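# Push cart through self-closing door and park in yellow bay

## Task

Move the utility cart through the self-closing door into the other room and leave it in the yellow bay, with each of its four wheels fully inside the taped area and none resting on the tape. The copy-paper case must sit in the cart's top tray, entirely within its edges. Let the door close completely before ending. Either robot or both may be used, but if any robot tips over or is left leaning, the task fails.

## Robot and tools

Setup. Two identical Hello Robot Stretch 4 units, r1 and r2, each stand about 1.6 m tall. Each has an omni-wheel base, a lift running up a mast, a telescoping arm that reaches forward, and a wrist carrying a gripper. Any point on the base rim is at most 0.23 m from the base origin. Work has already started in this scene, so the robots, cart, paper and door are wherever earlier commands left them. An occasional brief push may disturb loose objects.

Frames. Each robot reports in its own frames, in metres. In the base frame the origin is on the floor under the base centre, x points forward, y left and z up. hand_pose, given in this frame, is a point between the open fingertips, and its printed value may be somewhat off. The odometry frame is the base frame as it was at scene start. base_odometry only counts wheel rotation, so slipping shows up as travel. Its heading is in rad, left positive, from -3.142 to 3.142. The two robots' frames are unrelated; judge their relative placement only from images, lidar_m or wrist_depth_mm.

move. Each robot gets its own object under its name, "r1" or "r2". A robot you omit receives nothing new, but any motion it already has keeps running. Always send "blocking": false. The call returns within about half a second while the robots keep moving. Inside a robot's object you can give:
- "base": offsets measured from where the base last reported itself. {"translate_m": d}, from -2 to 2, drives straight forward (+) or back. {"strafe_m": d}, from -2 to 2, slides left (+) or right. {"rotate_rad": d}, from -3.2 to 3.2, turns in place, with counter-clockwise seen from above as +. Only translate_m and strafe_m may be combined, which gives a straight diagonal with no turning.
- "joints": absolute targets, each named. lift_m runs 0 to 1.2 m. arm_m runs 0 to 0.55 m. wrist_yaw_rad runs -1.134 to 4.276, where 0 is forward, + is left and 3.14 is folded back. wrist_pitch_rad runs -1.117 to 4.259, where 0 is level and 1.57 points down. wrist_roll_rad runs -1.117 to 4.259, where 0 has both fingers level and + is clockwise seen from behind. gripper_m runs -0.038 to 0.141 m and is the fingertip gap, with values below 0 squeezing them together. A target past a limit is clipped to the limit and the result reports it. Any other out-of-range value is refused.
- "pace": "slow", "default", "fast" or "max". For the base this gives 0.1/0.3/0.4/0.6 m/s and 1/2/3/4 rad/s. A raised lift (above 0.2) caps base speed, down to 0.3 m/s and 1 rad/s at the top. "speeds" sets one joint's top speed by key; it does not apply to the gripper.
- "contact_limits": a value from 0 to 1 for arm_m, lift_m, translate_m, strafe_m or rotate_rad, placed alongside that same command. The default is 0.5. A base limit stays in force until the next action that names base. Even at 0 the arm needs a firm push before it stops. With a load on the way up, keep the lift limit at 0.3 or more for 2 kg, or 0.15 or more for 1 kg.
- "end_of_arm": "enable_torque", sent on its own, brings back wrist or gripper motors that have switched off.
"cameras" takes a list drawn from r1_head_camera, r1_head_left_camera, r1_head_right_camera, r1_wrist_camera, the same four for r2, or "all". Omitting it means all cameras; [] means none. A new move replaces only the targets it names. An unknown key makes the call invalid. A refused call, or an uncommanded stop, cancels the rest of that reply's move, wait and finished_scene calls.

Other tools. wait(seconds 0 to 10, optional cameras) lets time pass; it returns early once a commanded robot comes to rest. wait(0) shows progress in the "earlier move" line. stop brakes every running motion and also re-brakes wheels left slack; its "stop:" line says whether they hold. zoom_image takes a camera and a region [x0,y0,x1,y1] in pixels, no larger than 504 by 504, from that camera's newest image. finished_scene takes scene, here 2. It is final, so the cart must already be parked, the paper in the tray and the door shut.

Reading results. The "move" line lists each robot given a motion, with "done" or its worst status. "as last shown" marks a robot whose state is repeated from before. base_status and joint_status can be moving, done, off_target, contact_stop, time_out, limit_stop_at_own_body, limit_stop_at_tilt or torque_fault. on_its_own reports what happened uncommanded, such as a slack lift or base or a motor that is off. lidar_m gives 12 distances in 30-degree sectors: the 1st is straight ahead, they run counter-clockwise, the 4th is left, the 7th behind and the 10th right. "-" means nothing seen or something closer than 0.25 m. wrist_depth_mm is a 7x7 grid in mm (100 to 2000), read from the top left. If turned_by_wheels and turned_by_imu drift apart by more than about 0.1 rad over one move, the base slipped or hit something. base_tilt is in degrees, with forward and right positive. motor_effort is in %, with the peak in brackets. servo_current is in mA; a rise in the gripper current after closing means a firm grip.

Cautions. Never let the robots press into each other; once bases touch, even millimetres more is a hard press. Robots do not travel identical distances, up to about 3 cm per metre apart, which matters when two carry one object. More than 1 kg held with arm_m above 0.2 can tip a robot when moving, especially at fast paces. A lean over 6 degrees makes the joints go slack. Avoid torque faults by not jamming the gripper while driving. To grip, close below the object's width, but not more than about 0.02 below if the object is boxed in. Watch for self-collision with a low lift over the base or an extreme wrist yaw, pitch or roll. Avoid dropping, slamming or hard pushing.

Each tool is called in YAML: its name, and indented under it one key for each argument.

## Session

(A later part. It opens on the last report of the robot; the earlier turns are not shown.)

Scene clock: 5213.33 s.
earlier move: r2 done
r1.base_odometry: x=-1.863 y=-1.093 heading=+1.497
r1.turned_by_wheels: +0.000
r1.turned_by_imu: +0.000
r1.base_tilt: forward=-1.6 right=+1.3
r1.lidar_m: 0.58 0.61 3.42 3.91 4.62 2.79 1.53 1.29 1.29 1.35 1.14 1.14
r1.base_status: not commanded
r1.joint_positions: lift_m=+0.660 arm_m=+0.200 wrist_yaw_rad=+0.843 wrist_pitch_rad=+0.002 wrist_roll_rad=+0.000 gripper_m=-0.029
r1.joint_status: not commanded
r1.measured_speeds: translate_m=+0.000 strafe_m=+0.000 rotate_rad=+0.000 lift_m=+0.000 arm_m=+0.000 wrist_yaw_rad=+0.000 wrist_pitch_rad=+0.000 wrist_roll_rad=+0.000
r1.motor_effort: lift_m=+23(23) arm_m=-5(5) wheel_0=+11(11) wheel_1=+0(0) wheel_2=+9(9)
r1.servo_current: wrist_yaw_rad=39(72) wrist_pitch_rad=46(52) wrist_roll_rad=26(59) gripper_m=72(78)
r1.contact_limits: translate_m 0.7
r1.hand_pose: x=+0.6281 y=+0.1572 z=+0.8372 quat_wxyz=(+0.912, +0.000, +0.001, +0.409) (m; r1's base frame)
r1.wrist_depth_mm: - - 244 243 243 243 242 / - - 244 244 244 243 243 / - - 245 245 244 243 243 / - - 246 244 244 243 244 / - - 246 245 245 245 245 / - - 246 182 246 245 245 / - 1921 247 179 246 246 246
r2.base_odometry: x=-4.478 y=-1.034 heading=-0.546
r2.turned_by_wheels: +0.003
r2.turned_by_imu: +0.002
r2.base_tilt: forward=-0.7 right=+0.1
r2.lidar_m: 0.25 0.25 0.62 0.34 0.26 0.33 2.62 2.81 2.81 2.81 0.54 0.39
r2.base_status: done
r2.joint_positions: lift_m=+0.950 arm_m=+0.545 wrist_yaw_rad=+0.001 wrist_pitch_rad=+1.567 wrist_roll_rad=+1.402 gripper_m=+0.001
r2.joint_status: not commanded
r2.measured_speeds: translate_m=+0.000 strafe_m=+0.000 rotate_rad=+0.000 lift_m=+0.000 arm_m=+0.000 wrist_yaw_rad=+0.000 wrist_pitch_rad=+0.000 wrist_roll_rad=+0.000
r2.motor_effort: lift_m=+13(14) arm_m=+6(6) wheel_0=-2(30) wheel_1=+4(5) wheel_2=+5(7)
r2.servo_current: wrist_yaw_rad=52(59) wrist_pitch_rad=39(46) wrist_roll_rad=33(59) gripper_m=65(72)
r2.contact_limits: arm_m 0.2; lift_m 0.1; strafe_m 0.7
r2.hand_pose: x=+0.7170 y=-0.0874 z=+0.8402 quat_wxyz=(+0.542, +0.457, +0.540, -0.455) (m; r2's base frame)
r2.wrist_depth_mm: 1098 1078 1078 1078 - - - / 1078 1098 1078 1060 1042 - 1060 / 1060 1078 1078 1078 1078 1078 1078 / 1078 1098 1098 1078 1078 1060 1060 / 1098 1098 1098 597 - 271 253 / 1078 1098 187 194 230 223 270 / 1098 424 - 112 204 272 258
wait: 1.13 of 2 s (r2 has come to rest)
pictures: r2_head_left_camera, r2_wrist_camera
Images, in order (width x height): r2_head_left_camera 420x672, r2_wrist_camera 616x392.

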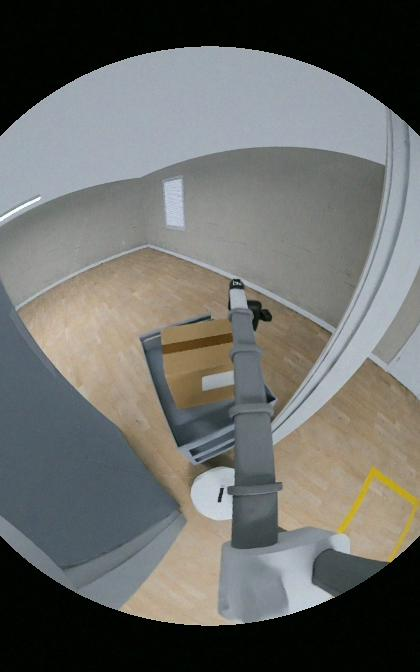

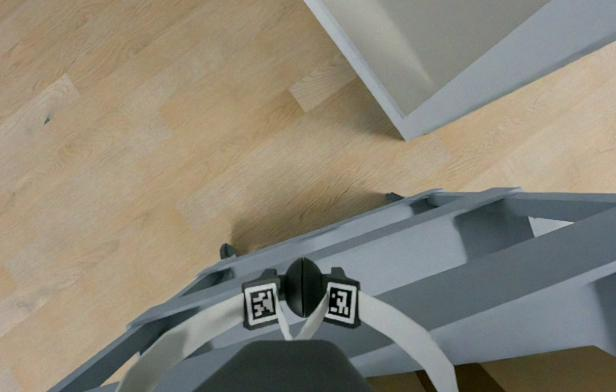

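move:
  blocking: false
  cameras: []
  r2: {"joints": {"lift_m": 1.2}, "pace": "default", "contact_limits": {"lift_m": 0.3}}

wait:
  seconds: 3
  cameras: ["r2_wrist_camera"]

Scene clock: 5247.80 s.
move: r2 moving
r1.base_odometry: x=-1.863 y=-1.093 heading=+1.497
r1.turned_by_wheels: +0.000
r1.turned_by_imu: +0.000
r1.base_tilt: forward=-1.6 right=+1.2
r1.lidar_m: 0.59 0.60 3.43 3.94 4.62 2.77 1.54 1.29 1.30 1.36 1.16 1.14
r1.base_status: not commanded
r1.joint_positions: lift_m=+0.660 arm_m=+0.200 wrist_yaw_rad=+0.843 wrist_pitch_rad=+0.002 wrist_roll_rad=+0.000 gripper_m=-0.029
r1.joint_status: not commanded
r1.measured_speeds: translate_m=+0.000 strafe_m=+0.000 rotate_rad=+0.000 lift_m=+0.000 arm_m=+0.000 wrist_yaw_rad=+0.000 wrist_pitch_rad=+0.000 wrist_roll_rad=+0.000
r1.motor_effort: lift_m=+23(23) arm_m=-5(5) wheel_0=+11(11) wheel_1=+0(0) wheel_2=+9(9)
r1.servo_current: wrist_yaw_rad=65(78) wrist_pitch_rad=52(52) wrist_roll_rad=46(59) gripper_m=78(78)
r1.contact_limits: translate_m 0.7
r1.hand_pose: x=+0.6281 y=+0.1572 z=+0.8372 quat_wxyz=(+0.912, +0.000, +0.001, +0.409) (m; r1's base frame)
r1.wrist_depth_mm: - - 243 242 243 243 242 / - - 244 244 243 242 243 / - - 245 245 244 243 243 / - - 245 244 244 244 244 / - - 246 245 246 245 244 / - - 246 182 245 245 245 / - 1921 246 178 246 246 246
r2.base_odometry: x=-4.478 y=-1.034 heading=-0.546
r2.turned_by_wheels: +0.000
r2.turned_by_imu: +0.000
r2.base_tilt: forward=-0.7 right=+0.1
r2.lidar_m: 0.27 0.25 0.63 0.31 0.29 0.33 2.62 2.82 2.81 2.78 0.50 0.37
r2.base_status: not commanded
r2.joint_positions: lift_m=+0.988 arm_m=+0.545 wrist_yaw_rad=+0.001 wrist_pitch_rad=+1.567 wrist_roll_rad=+1.402 gripper_m=+0.001
r2.joint_status: lift_m moving
r2.measured_speeds: translate_m=+0.000 strafe_m=+0.000 rotate_rad=+0.000 lift_m=+0.146 arm_m=+0.000 wrist_yaw_rad=+0.000 wrist_pitch_rad=+0.000 wrist_roll_rad=+0.000
r2.motor_effort: lift_m=+26(26) arm_m=+5(6) wheel_0=-2(3) wheel_1=+4(4) wheel_2=+6(6)
r2.servo_current: wrist_yaw_rad=52(52) wrist_pitch_rad=39(46) wrist_roll_rad=39(65) gripper_m=65(65)
r2.contact_limits: arm_m 0.2; lift_m 0.3; strafe_m 0.7
r2.hand_pose: x=+0.7170 y=-0.0874 z=+0.8776 quat_wxyz=(+0.542, +0.457, +0.540, -0.455) (m; r2's base frame)
r2.wrist_depth_mm: 1118 1118 1138 1118 - - - / 1118 1138 1098 1118 1042 - 1098 / 1118 1098 1098 1098 1118 1098 1098 / 1098 1118 1118 1118 1118 1098 1118 / 1118 1138 1098 615 - 281 260 / 1118 1118 186 195 237 304 306 / 1138 424 262 112 248 278 265
pictures: none
No camera images: "cameras" was empty.

Scene clock: 5249.40 s.
earlier move: r2 done
r1.base_odometry: x=-1.863 y=-1.093 heading=+1.497
r1.turned_by_wheels: +0.000
r1.turned_by_imu: +0.000
r1.base_tilt: forward=-1.6 right=+1.3
r1.lidar_m: 0.58 0.60 3.41 3.91 4.64 2.80 1.54 1.30 1.28 1.38 1.16 1.13
r1.base_status: not commanded
r1.joint_positions: lift_m=+0.660 arm_m=+0.200 wrist_yaw_rad=+0.843 wrist_pitch_rad=+0.002 wrist_roll_rad=+0.000 gripper_m=-0.029
r1.joint_status: not commanded
r1.measured_speeds: translate_m=+0.000 strafe_m=+0.000 rotate_rad=+0.000 lift_m=+0.000 arm_m=+0.000 wrist_yaw_rad=+0.000 wrist_pitch_rad=+0.000 wrist_roll_rad=+0.000
r1.motor_effort: lift_m=+23(23) arm_m=-5(5) wheel_0=+11(11) wheel_1=+0(0) wheel_2=+9(9)
r1.servo_current: wrist_yaw_rad=39(78) wrist_pitch_rad=46(52) wrist_roll_rad=26(72) gripper_m=72(78)
r1.contact_limits: translate_m 0.7
r1.hand_pose: x=+0.6281 y=+0.1572 z=+0.8372 quat_wxyz=(+0.912, +0.000, +0.001, +0.409) (m; r1's base frame)
r1.wrist_depth_mm: - - 243 243 243 243 243 / - - 244 243 244 243 243 / - - 244 244 244 243 244 / - - 245 244 245 245 244 / - - 245 245 245 245 244 / - - 246 182 246 246 245 / - 1983 246 179 246 245 246
r2.base_odometry: x=-4.478 y=-1.034 heading=-0.546
r2.turned_by_wheels: +0.000
r2.turned_by_imu: +0.000
r2.base_tilt: forward=-0.7 right=+0.0
r2.lidar_m: 0.26 0.25 0.62 0.30 0.29 0.31 2.63 2.82 2.83 2.85 0.52 0.36
r2.base_status: not commanded
r2.joint_positions: lift_m=+1.200 arm_m=+0.545 wrist_yaw_rad=+0.001 wrist_pitch_rad=+1.567 wrist_roll_rad=+1.402 gripper_m=+0.001
r2.joint_status: all done
r2.measured_speeds: translate_m=+0.000 strafe_m=+0.000 rotate_rad=+0.000 lift_m=+0.000 arm_m=+0.000 wrist_yaw_rad=+0.000 wrist_pitch_rad=+0.000 wrist_roll_rad=+0.000
r2.motor_effort: lift_m=+21(26) arm_m=+6(6) wheel_0=-3(3) wheel_1=+4(4) wheel_2=+5(6)
r2.servo_current: wrist_yaw_rad=52(59) wrist_pitch_rad=39(46) wrist_roll_rad=46(65) gripper_m=65(65)
r2.contact_limits: arm_m 0.2; lift_m 0.3; strafe_m 0.7
r2.hand_pose: x=+0.7170 y=-0.0874 z=+1.0895 quat_wxyz=(+0.542, +0.457, +0.540, -0.455) (m; r2's base frame)
r2.wrist_depth_mm: 1308 1366 1308 1308 - - - / 1336 1336 1366 1308 - - 1281 / 1366 1366 1366 1336 1336 1336 1308 / 1336 1308 1336 1308 1336 1336 1336 / 1366 1336 1366 778 - - - / 1336 1336 187 193 368 377 - / 1366 466 - 112 247 279 264
wait: 1.60 of 3 s (r2 has come to rest)
pictures: r2_wrist_camera
Images, in order (width x height): r2_wrist_camera 616x392.

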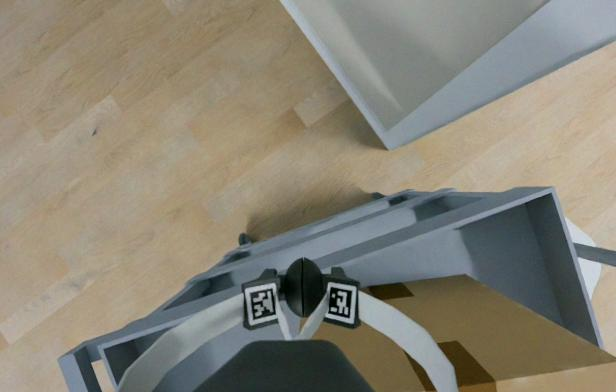

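move:
  blocking: false
  cameras: []
  r2: {"joints": {"arm_m": 0.15}, "pace": "default", "contact_limits": {"arm_m": 0.2}}

wait:
  seconds: 3
  cameras: ["r2_wrist_camera", "r2_head_camera"]

Scene clock: 5257.57 s.
move: r2 moving
r1.base_odometry: x=-1.863 y=-1.093 heading=+1.497
r1.turned_by_wheels: +0.000
r1.turned_by_imu: +0.000
r1.base_tilt: forward=-1.6 right=+1.2
r1.lidar_m: 0.58 0.60 3.43 3.94 4.61 2.80 1.56 1.28 1.29 1.35 1.14 1.13
r1.base_status: not commanded
r1.joint_positions: lift_m=+0.660 arm_m=+0.200 wrist_yaw_rad=+0.843 wrist_pitch_rad=+0.002 wrist_roll_rad=+0.000 gripper_m=-0.029
r1.joint_status: not commanded
r1.measured_speeds: translate_m=+0.000 strafe_m=+0.000 rotate_rad=+0.000 lift_m=+0.000 arm_m=+0.000 wrist_yaw_rad=+0.000 wrist_pitch_rad=+0.000 wrist_roll_rad=+0.000
r1.motor_effort: lift_m=+23(23) arm_m=-5(5) wheel_0=+11(11) wheel_1=+0(0) wheel_2=+9(9)
r1.servo_current: wrist_yaw_rad=39(59) wrist_pitch_rad=39(46) wrist_roll_rad=33(72) gripper_m=72(78)
r1.contact_limits: translate_m 0.7
r1.hand_pose: x=+0.6281 y=+0.1572 z=+0.8372 quat_wxyz=(+0.912, +0.000, +0.001, +0.409) (m; r1's base frame)
r1.wrist_depth_mm: - - 243 243 243 242 242 / - - 243 243 243 243 242 / - - 244 244 245 243 243 / - - 245 244 245 244 244 / - - 245 245 245 244 245 / - - 245 182 245 245 246 / - 1921 247 179 246 245 246
r2.base_odometry: x=-4.478 y=-1.034 heading=-0.546
r2.turned_by_wheels: +0.000
r2.turned_by_imu: +0.000
r2.base_tilt: forward=-0.7 right=+0.1
r2.lidar_m: 0.26 0.25 0.62 0.31 0.28 0.30 2.60 2.82 2.81 2.82 0.52 0.37
r2.base_status: not commanded
r2.joint_positions: lift_m=+1.200 arm_m=+0.494 wrist_yaw_rad=+0.001 wrist_pitch_rad=+1.567 wrist_roll_rad=+1.402 gripper_m=+0.001
r2.joint_status: arm_m moving
r2.measured_speeds: translate_m=+0.000 strafe_m=+0.000 rotate_rad=+0.000 lift_m=+0.000 arm_m=-0.195 wrist_yaw_rad=+0.000 wrist_pitch_rad=+0.000 wrist_roll_rad=+0.000
r2.motor_effort: lift_m=+21(21) arm_m=-7(10) wheel_0=-3(3) wheel_1=+4(4) wheel_2=+5(6)
r2.servo_current: wrist_yaw_rad=52(65) wrist_pitch_rad=46(46) wrist_roll_rad=52(59) gripper_m=65(65)
r2.contact_limits: arm_m 0.2; lift_m 0.3; strafe_m 0.7
r2.hand_pose: x=+0.6665 y=-0.0874 z=+1.0895 quat_wxyz=(+0.542, +0.457, +0.540, -0.455) (m; r2's base frame)
r2.wrist_depth_mm: 1336 1366 1366 1336 - - - / 1366 1366 1308 1336 - 1281 1308 / 1366 1336 1336 1336 1366 1308 1308 / 1336 1336 1308 1308 1336 1336 1308 / 1336 1336 1336 473 - - 1098 / 1366 1366 187 193 338 342 1336 / 473 134 - 112 244 259 245
pictures: none
No camera images: "cameras" was empty.

Scene clock: 5259.33 s.
earlier move: r2 done
r1.base_odometry: x=-1.863 y=-1.093 heading=+1.497
r1.turned_by_wheels: +0.000
r1.turned_by_imu: +0.000
r1.base_tilt: forward=-1.6 right=+1.2
r1.lidar_m: 0.58 0.60 3.40 3.93 4.64 2.79 1.55 1.30 1.30 1.37 1.13 1.15
r1.base_status: not commanded
r1.joint_positions: lift_m=+0.660 arm_m=+0.200 wrist_yaw_rad=+0.843 wrist_pitch_rad=+0.002 wrist_roll_rad=+0.000 gripper_m=-0.029
r1.joint_status: not commanded
r1.measured_speeds: translate_m=+0.000 strafe_m=+0.000 rotate_rad=+0.000 lift_m=+0.000 arm_m=+0.000 wrist_yaw_rad=+0.000 wrist_pitch_rad=+0.000 wrist_roll_rad=+0.000
r1.motor_effort: lift_m=+23(23) arm_m=-5(5) wheel_0=+11(11) wheel_1=-1(1) wheel_2=+9(9)
r1.servo_current: wrist_yaw_rad=65(72) wrist_pitch_rad=39(52) wrist_roll_rad=59(72) gripper_m=72(78)
r1.contact_limits: translate_m 0.7
r1.hand_pose: x=+0.6281 y=+0.1572 z=+0.8372 quat_wxyz=(+0.912, +0.000, +0.001, +0.409) (m; r1's base frame)
r1.wrist_depth_mm: - - 243 242 243 243 242 / - - 244 244 244 243 242 / - - 244 243 244 244 244 / - - 245 245 244 244 243 / - - 246 245 246 245 245 / - - 246 182 246 245 245 / - 1921 247 179 246 246 246
r2.base_odometry: x=-4.478 y=-1.034 heading=-0.546
r2.turned_by_wheels: +0.000
r2.turned_by_imu: +0.000
r2.base_tilt: forward=-0.7 right=+0.1
r2.lidar_m: 0.26 0.25 0.65 0.32 0.28 0.33 2.60 2.79 2.80 2.83 0.54 0.34
r2.base_status: not commanded
r2.joint_positions: lift_m=+1.200 arm_m=+0.150 wrist_yaw_rad=+0.001 wrist_pitch_rad=+1.567 wrist_roll_rad=+1.402 gripper_m=+0.001
r2.joint_status: all done
r2.measured_speeds: translate_m=+0.000 strafe_m=+0.000 rotate_rad=+0.000 lift_m=+0.000 arm_m=+0.000 wrist_yaw_rad=+0.000 wrist_pitch_rad=+0.000 wrist_roll_rad=+0.000
r2.motor_effort: lift_m=+21(21) arm_m=-7(11) wheel_0=-3(3) wheel_1=+4(4) wheel_2=+6(6)
r2.servo_current: wrist_yaw_rad=33(65) wrist_pitch_rad=39(52) wrist_roll_rad=46(65) gripper_m=59(72)
r2.contact_limits: arm_m 0.2; lift_m 0.3; strafe_m 0.7
r2.hand_pose: x=+0.3224 y=-0.0874 z=+1.0895 quat_wxyz=(+0.542, +0.457, +0.540, -0.455) (m; r2's base frame)
r2.wrist_depth_mm: 1336 1336 544 1336 1308 1308 1336 / 1366 1366 1336 1308 1336 1336 1336 / 1366 1366 1366 1336 1336 1336 1336 / 1336 530 - 1336 1118 1366 1308 / 319 387 - 1138 1098 1308 1366 / 248 343 187 192 1098 1336 1336 / 249 287 - 112 - - 1308
wait: 1.77 of 3 s (r2 has come to rest)
pictures: r2_head_camera, r2_wrist_camera
Images, in order (width x height): r2_head_camera 420x560, r2_wrist_camera 616x392.

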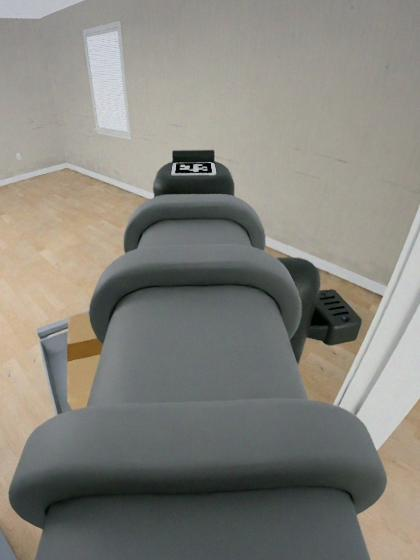

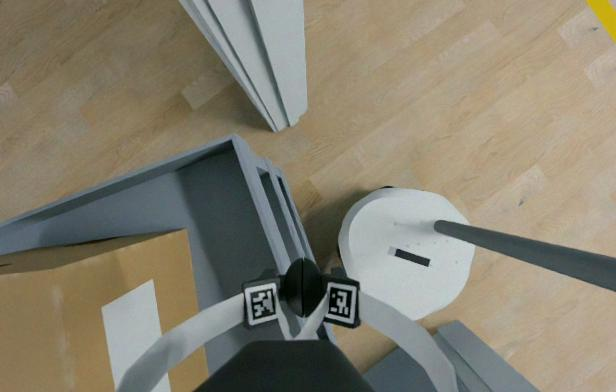

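move:
  blocking: false
  cameras: []
  r2: {"base": {"translate_m": -0.233, "strafe_m": -0.304}, "joints": {"wrist_roll_rad": 1.772}, "pace": "default", "contact_limits": {"translate_m": 0.4}}

wait:
  seconds: 4
  cameras: []

move:
  blocking: false
  cameras: []
  r2: {"base": {"rotate_rad": 0.697}, "pace": "slow", "contact_limits": {"rotate_rad": 0.4}}

wait:
  seconds: 4
  cameras: ["r2_wrist_camera", "r2_head_camera"]

Scene clock: 5280.80 s.
move: r2 moving
r1.base_odometry: x=-1.863 y=-1.093 heading=+1.497
r1.turned_by_wheels: +0.000
r1.turned_by_imu: +0.000
r1.base_tilt: forward=-1.6 right=+1.3
r1.lidar_m: 0.59 0.59 3.40 3.93 4.61 2.80 1.52 1.29 1.28 1.32 1.16 1.14
r1.base_status: not commanded
r1.joint_positions: lift_m=+0.660 arm_m=+0.200 wrist_yaw_rad=+0.843 wrist_pitch_rad=+0.002 wrist_roll_rad=+0.000 gripper_m=-0.029
r1.joint_status: not commanded
r1.measured_speeds: translate_m=+0.000 strafe_m=+0.000 rotate_rad=+0.000 lift_m=+0.000 arm_m=+0.000 wrist_yaw_rad=+0.000 wrist_pitch_rad=+0.000 wrist_roll_rad=+0.000
r1.motor_effort: lift_m=+23(23) arm_m=-5(5) wheel_0=+11(11) wheel_1=+0(0) wheel_2=+9(9)
r1.servo_current: wrist_yaw_rad=39(65) wrist_pitch_rad=39(46) wrist_roll_rad=52(65) gripper_m=72(85)
r1.contact_limits: translate_m 0.7
r1.hand_pose: x=+0.6281 y=+0.1572 z=+0.8372 quat_wxyz=(+0.912, +0.000, +0.001, +0.409) (m; r1's base frame)
r1.wrist_depth_mm: - - 243 243 243 242 242 / - - 244 244 243 243 243 / - - 244 244 244 244 244 / - - 245 244 244 244 244 / - - 245 245 245 244 245 / - - 246 182 245 245 245 / - 1921 247 179 246 246 246
r2.base_odometry: x=-4.507 y=-1.045 heading=-0.546
r2.turned_by_wheels: +0.000
r2.turned_by_imu: +0.001
r2.base_tilt: forward=-0.7 right=+0.1
r2.lidar_m: 0.28 0.26 0.33 0.32 0.29 0.38 2.64 2.76 2.79 2.83 0.52 0.42
r2.base_status: translate_m moving; strafe_m moving
r2.joint_positions: lift_m=+1.200 arm_m=+0.150 wrist_yaw_rad=+0.001 wrist_pitch_rad=+1.567 wrist_roll_rad=+1.767 gripper_m=+0.001
r2.joint_status: wrist_roll_rad moving
r2.measured_speeds: translate_m=-0.076 strafe_m=-0.096 rotate_rad=+0.003 lift_m=+0.000 arm_m=+0.000 wrist_yaw_rad=+0.000 wrist_pitch_rad=+0.000 wrist_roll_rad=+0.179
r2.motor_effort: lift_m=+21(21) arm_m=-7(7) wheel_0=+4(8) wheel_1=-10(11) wheel_2=+10(10)
r2.servo_current: wrist_yaw_rad=46(52) wrist_pitch_rad=39(52) wrist_roll_rad=65(91) gripper_m=59(65)
r2.contact_limits: arm_m 0.2; lift_m 0.3; translate_m 0.4
r2.hand_pose: x=+0.3224 y=-0.0874 z=+1.0895 quat_wxyz=(+0.450, +0.547, +0.448, -0.545) (m; r2's base frame)
r2.wrist_depth_mm: 306 355 1336 1336 1336 1308 1336 / 1336 496 1308 1308 1281 1336 1366 / 1366 1366 1336 1308 1336 1336 1366 / 1308 1366 1366 1336 1098 1366 1336 / 1336 1366 - 1336 1160 1366 1336 / 1336 442 185 192 185 1229 1366 / 452 314 - 112 - - -
pictures: none
No camera images: "cameras" was empty.

Scene clock: 5283.07 s.
earlier move: r2 done
r1.base_odometry: x=-1.863 y=-1.093 heading=+1.497
r1.turned_by_wheels: +0.000
r1.turned_by_imu: +0.000
r1.base_tilt: forward=-1.5 right=+1.2
r1.lidar_m: 0.58 0.60 3.43 3.89 4.63 2.80 1.54 1.29 1.30 1.33 1.15 1.14
r1.base_status: not commanded
r1.joint_positions: lift_m=+0.660 arm_m=+0.200 wrist_yaw_rad=+0.843 wrist_pitch_rad=+0.002 wrist_roll_rad=+0.000 gripper_m=-0.029
r1.joint_status: not commanded
r1.measured_speeds: translate_m=+0.000 strafe_m=+0.000 rotate_rad=+0.000 lift_m=+0.000 arm_m=+0.000 wrist_yaw_rad=+0.000 wrist_pitch_rad=+0.000 wrist_roll_rad=+0.000
r1.motor_effort: lift_m=+23(23) arm_m=-5(6) wheel_0=+10(11) wheel_1=+0(0) wheel_2=+9(9)
r1.servo_current: wrist_yaw_rad=39(72) wrist_pitch_rad=39(52) wrist_roll_rad=39(72) gripper_m=72(85)
r1.contact_limits: translate_m 0.7
r1.hand_pose: x=+0.6281 y=+0.1572 z=+0.8372 quat_wxyz=(+0.912, +0.000, +0.001, +0.409) (m; r1's base frame)
r1.wrist_depth_mm: - - 244 243 243 242 242 / - - 244 243 243 244 243 / - - 244 244 244 243 243 / - - 245 245 244 244 244 / - - 247 245 245 244 245 / - - 246 182 246 245 245 / - 1921 247 179 246 246 246
r2.base_odometry: x=-4.834 y=-1.172 heading=-0.546
r2.turned_by_wheels: +0.000
r2.turned_by_imu: +0.000
r2.base_tilt: forward=-0.7 right=+0.1
r2.lidar_m: 0.59 0.57 0.63 0.49 0.72 2.31 2.66 2.45 2.43 2.72 2.41 0.70
r2.base_status: done
r2.joint_positions: lift_m=+1.200 arm_m=+0.150 wrist_yaw_rad=+0.001 wrist_pitch_rad=+1.567 wrist_roll_rad=+1.770 gripper_m=+0.001
r2.joint_status: all done
r2.measured_speeds: translate_m=+0.000 strafe_m=+0.000 rotate_rad=+0.000 lift_m=+0.000 arm_m=+0.000 wrist_yaw_rad=+0.000 wrist_pitch_rad=+0.000 wrist_roll_rad=+0.000
r2.motor_effort: lift_m=+21(21) arm_m=-7(8) wheel_0=+4(11) wheel_1=-1(12) wheel_2=+4(11)
r2.servo_current: wrist_yaw_rad=46(59) wrist_pitch_rad=39(52) wrist_roll_rad=52(91) gripper_m=65(72)
r2.contact_limits: arm_m 0.2; lift_m 0.3; translate_m 0.4
r2.hand_pose: x=+0.3223 y=-0.0874 z=+1.0895 quat_wxyz=(+0.449, +0.548, +0.447, -0.546) (m; r2's base frame)
r2.wrist_depth_mm: 1366 1308 1336 1336 1366 1366 1336 / 1336 1336 1336 1336 1308 1336 1308 / - 1366 1336 1366 1366 1336 1336 / - - 1336 1336 1118 1336 1336 / - - 1366 1366 1118 1336 1336 / 488 1366 190 193 1366 1366 1336 / 1366 1366 - 112 - 1336 1336
wait: 2.27 of 4 s (r2 has come to rest)
pictures: none
No camera images: "cameras" was empty.

Scene clock: 5283.57 s.
move: r2 moving
r1.base_odometry: x=-1.863 y=-1.093 heading=+1.497
r1.turned_by_wheels: +0.000
r1.turned_by_imu: +0.000
r1.base_tilt: forward=-1.5 right=+1.2
r1.lidar_m: 0.55 0.60 3.40 3.95 4.61 2.79 1.51 1.29 1.28 1.37 1.13 1.14
r1.base_status: not commanded
r1.joint_positions: lift_m=+0.660 arm_m=+0.200 wrist_yaw_rad=+0.843 wrist_pitch_rad=+0.002 wrist_roll_rad=+0.000 gripper_m=-0.029
r1.joint_status: not commanded
r1.measured_speeds: translate_m=+0.000 strafe_m=+0.000 rotate_rad=+0.000 lift_m=+0.000 arm_m=+0.000 wrist_yaw_rad=+0.000 wrist_pitch_rad=+0.000 wrist_roll_rad=+0.000
r1.motor_effort: lift_m=+23(23) arm_m=-5(5) wheel_0=+11(11) wheel_1=+0(0) wheel_2=+9(9)
r1.servo_current: wrist_yaw_rad=52(65) wrist_pitch_rad=33(46) wrist_roll_rad=59(59) gripper_m=65(78)
r1.contact_limits: translate_m 0.7
r1.hand_pose: x=+0.6281 y=+0.1572 z=+0.8372 quat_wxyz=(+0.912, +0.000, +0.001, +0.409) (m; r1's base frame)
r1.wrist_depth_mm: - - 243 243 242 242 242 / - - 244 244 243 243 242 / - - 244 244 244 243 244 / - - 245 244 245 245 244 / - - 245 246 244 245 245 / - - 246 182 245 245 245 / - 1921 247 179 246 246 246
r2.base_odometry: x=-4.834 y=-1.172 heading=-0.421
r2.turned_by_wheels: +0.125
r2.turned_by_imu: +0.121
r2.base_tilt: forward=-0.7 right=+0.1
r2.lidar_m: 0.60 0.59 0.56 0.49 0.92 2.32 2.92 2.44 2.46 2.59 2.39 0.60
r2.base_status: rotate_rad moving
r2.joint_positions: lift_m=+1.200 arm_m=+0.150 wrist_yaw_rad=+0.001 wrist_pitch_rad=+1.567 wrist_roll_rad=+1.770 gripper_m=+0.001
r2.joint_status: not commanded
r2.measured_speeds: translate_m=+0.000 strafe_m=+0.000 rotate_rad=+0.483 lift_m=+0.000 arm_m=+0.000 wrist_yaw_rad=+0.000 wrist_pitch_rad=+0.000 wrist_roll_rad=+0.000
r2.motor_effort: lift_m=+21(21) arm_m=-7(7) wheel_0=-8(9) wheel_1=-7(9) wheel_2=-9(9)
r2.servo_current: wrist_yaw_rad=39(52) wrist_pitch_rad=39(46) wrist_roll_rad=52(59) gripper_m=65(65)
r2.contact_limits: arm_m 0.2; lift_m 0.3; rotate_rad 0.4
r2.hand_pose: x=+0.3223 y=-0.0874 z=+1.0895 quat_wxyz=(+0.449, +0.548, +0.447, -0.546) (m; r2's base frame)
r2.wrist_depth_mm: 1336 1308 1366 1397 1308 1336 1336 / - 1336 1336 1336 1336 1308 1336 / - 1336 1336 1336 1336 1336 1336 / - - 1397 1336 1118 1336 1336 / 477 1366 1336 1308 1118 1336 1336 / 1336 1336 187 193 1078 1336 1336 / 1336 - - 112 - 1336 1336
pictures: none
No camera images: "cameras" was empty.

Scene clock: 5285.03 s.
earlier move: r2 done
r1.base_odometry: x=-1.863 y=-1.093 heading=+1.497
r1.turned_by_wheels: +0.000
r1.turned_by_imu: +0.000
r1.base_tilt: forward=-1.6 right=+1.3
r1.lidar_m: 0.58 0.60 3.42 3.92 4.63 2.76 1.52 1.29 1.30 1.35 1.15 1.14
r1.base_status: not commanded
r1.joint_positions: lift_m=+0.660 arm_m=+0.200 wrist_yaw_rad=+0.843 wrist_pitch_rad=+0.002 wrist_roll_rad=+0.000 gripper_m=-0.029
r1.joint_status: not commanded
r1.measured_speeds: translate_m=+0.000 strafe_m=+0.000 rotate_rad=+0.000 lift_m=+0.000 arm_m=+0.000 wrist_yaw_rad=+0.000 wrist_pitch_rad=+0.000 wrist_roll_rad=+0.000
r1.motor_effort: lift_m=+23(23) arm_m=-5(5) wheel_0=+10(11) wheel_1=+0(0) wheel_2=+9(9)
r1.servo_current: wrist_yaw_rad=46(72) wrist_pitch_rad=39(52) wrist_roll_rad=46(65) gripper_m=72(78)
r1.contact_limits: translate_m 0.7
r1.hand_pose: x=+0.6281 y=+0.1572 z=+0.8372 quat_wxyz=(+0.912, +0.000, +0.001, +0.409) (m; r1's base frame)
r1.wrist_depth_mm: - - 243 243 243 242 242 / - - 244 243 244 243 242 / - - 245 243 244 244 244 / - - 245 244 244 244 244 / - - 245 245 245 244 244 / - - 246 182 245 246 245 / - 1921 247 179 246 246 246
r2.base_odometry: x=-4.834 y=-1.172 heading=+0.150
r2.turned_by_wheels: +0.571
r2.turned_by_imu: +0.556
r2.base_tilt: forward=-0.7 right=+0.1
r2.lidar_m: 0.59 0.56 0.51 1.01 2.34 2.61 2.45 2.48 2.58 2.11 0.58 0.58
r2.base_status: done
r2.joint_positions: lift_m=+1.200 arm_m=+0.150 wrist_yaw_rad=+0.001 wrist_pitch_rad=+1.567 wrist_roll_rad=+1.770 gripper_m=+0.001
r2.joint_status: not commanded
r2.measured_speeds: translate_m=+0.000 strafe_m=+0.000 rotate_rad=+0.000 lift_m=+0.000 arm_m=+0.000 wrist_yaw_rad=+0.000 wrist_pitch_rad=+0.000 wrist_roll_rad=+0.000
r2.motor_effort: lift_m=+21(21) arm_m=-7(7) wheel_0=-3(9) wheel_1=-4(9) wheel_2=-6(10)
r2.servo_current: wrist_yaw_rad=46(59) wrist_pitch_rad=46(46) wrist_roll_rad=46(59) gripper_m=52(65)
r2.contact_limits: arm_m 0.2; lift_m 0.3; rotate_rad 0.4
r2.hand_pose: x=+0.3223 y=-0.0874 z=+1.0895 quat_wxyz=(+0.449, +0.548, +0.447, -0.546) (m; r2's base frame)
r2.wrist_depth_mm: 1336 1366 1255 1308 1336 1336 1336 / 1366 1366 1336 1366 1366 1336 1336 / - - 1336 1336 1366 1336 1336 / - - 1336 1308 1118 1336 1308 / - - 1366 1336 1138 1366 1336 / - - 187 193 1118 1308 1336 / - 134 - 112 - 1336 1336
wait: 1.47 of 4 s (r2 has come to rest)
pictures: r2_head_camera, r2_wrist_camera
Images, in order (width x height): r2_head_camera 420x560, r2_wrist_camera 616x392.

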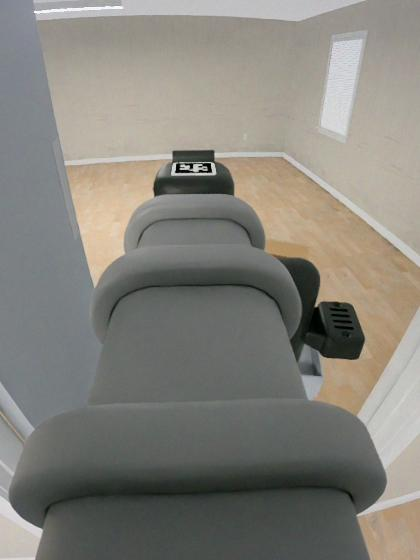

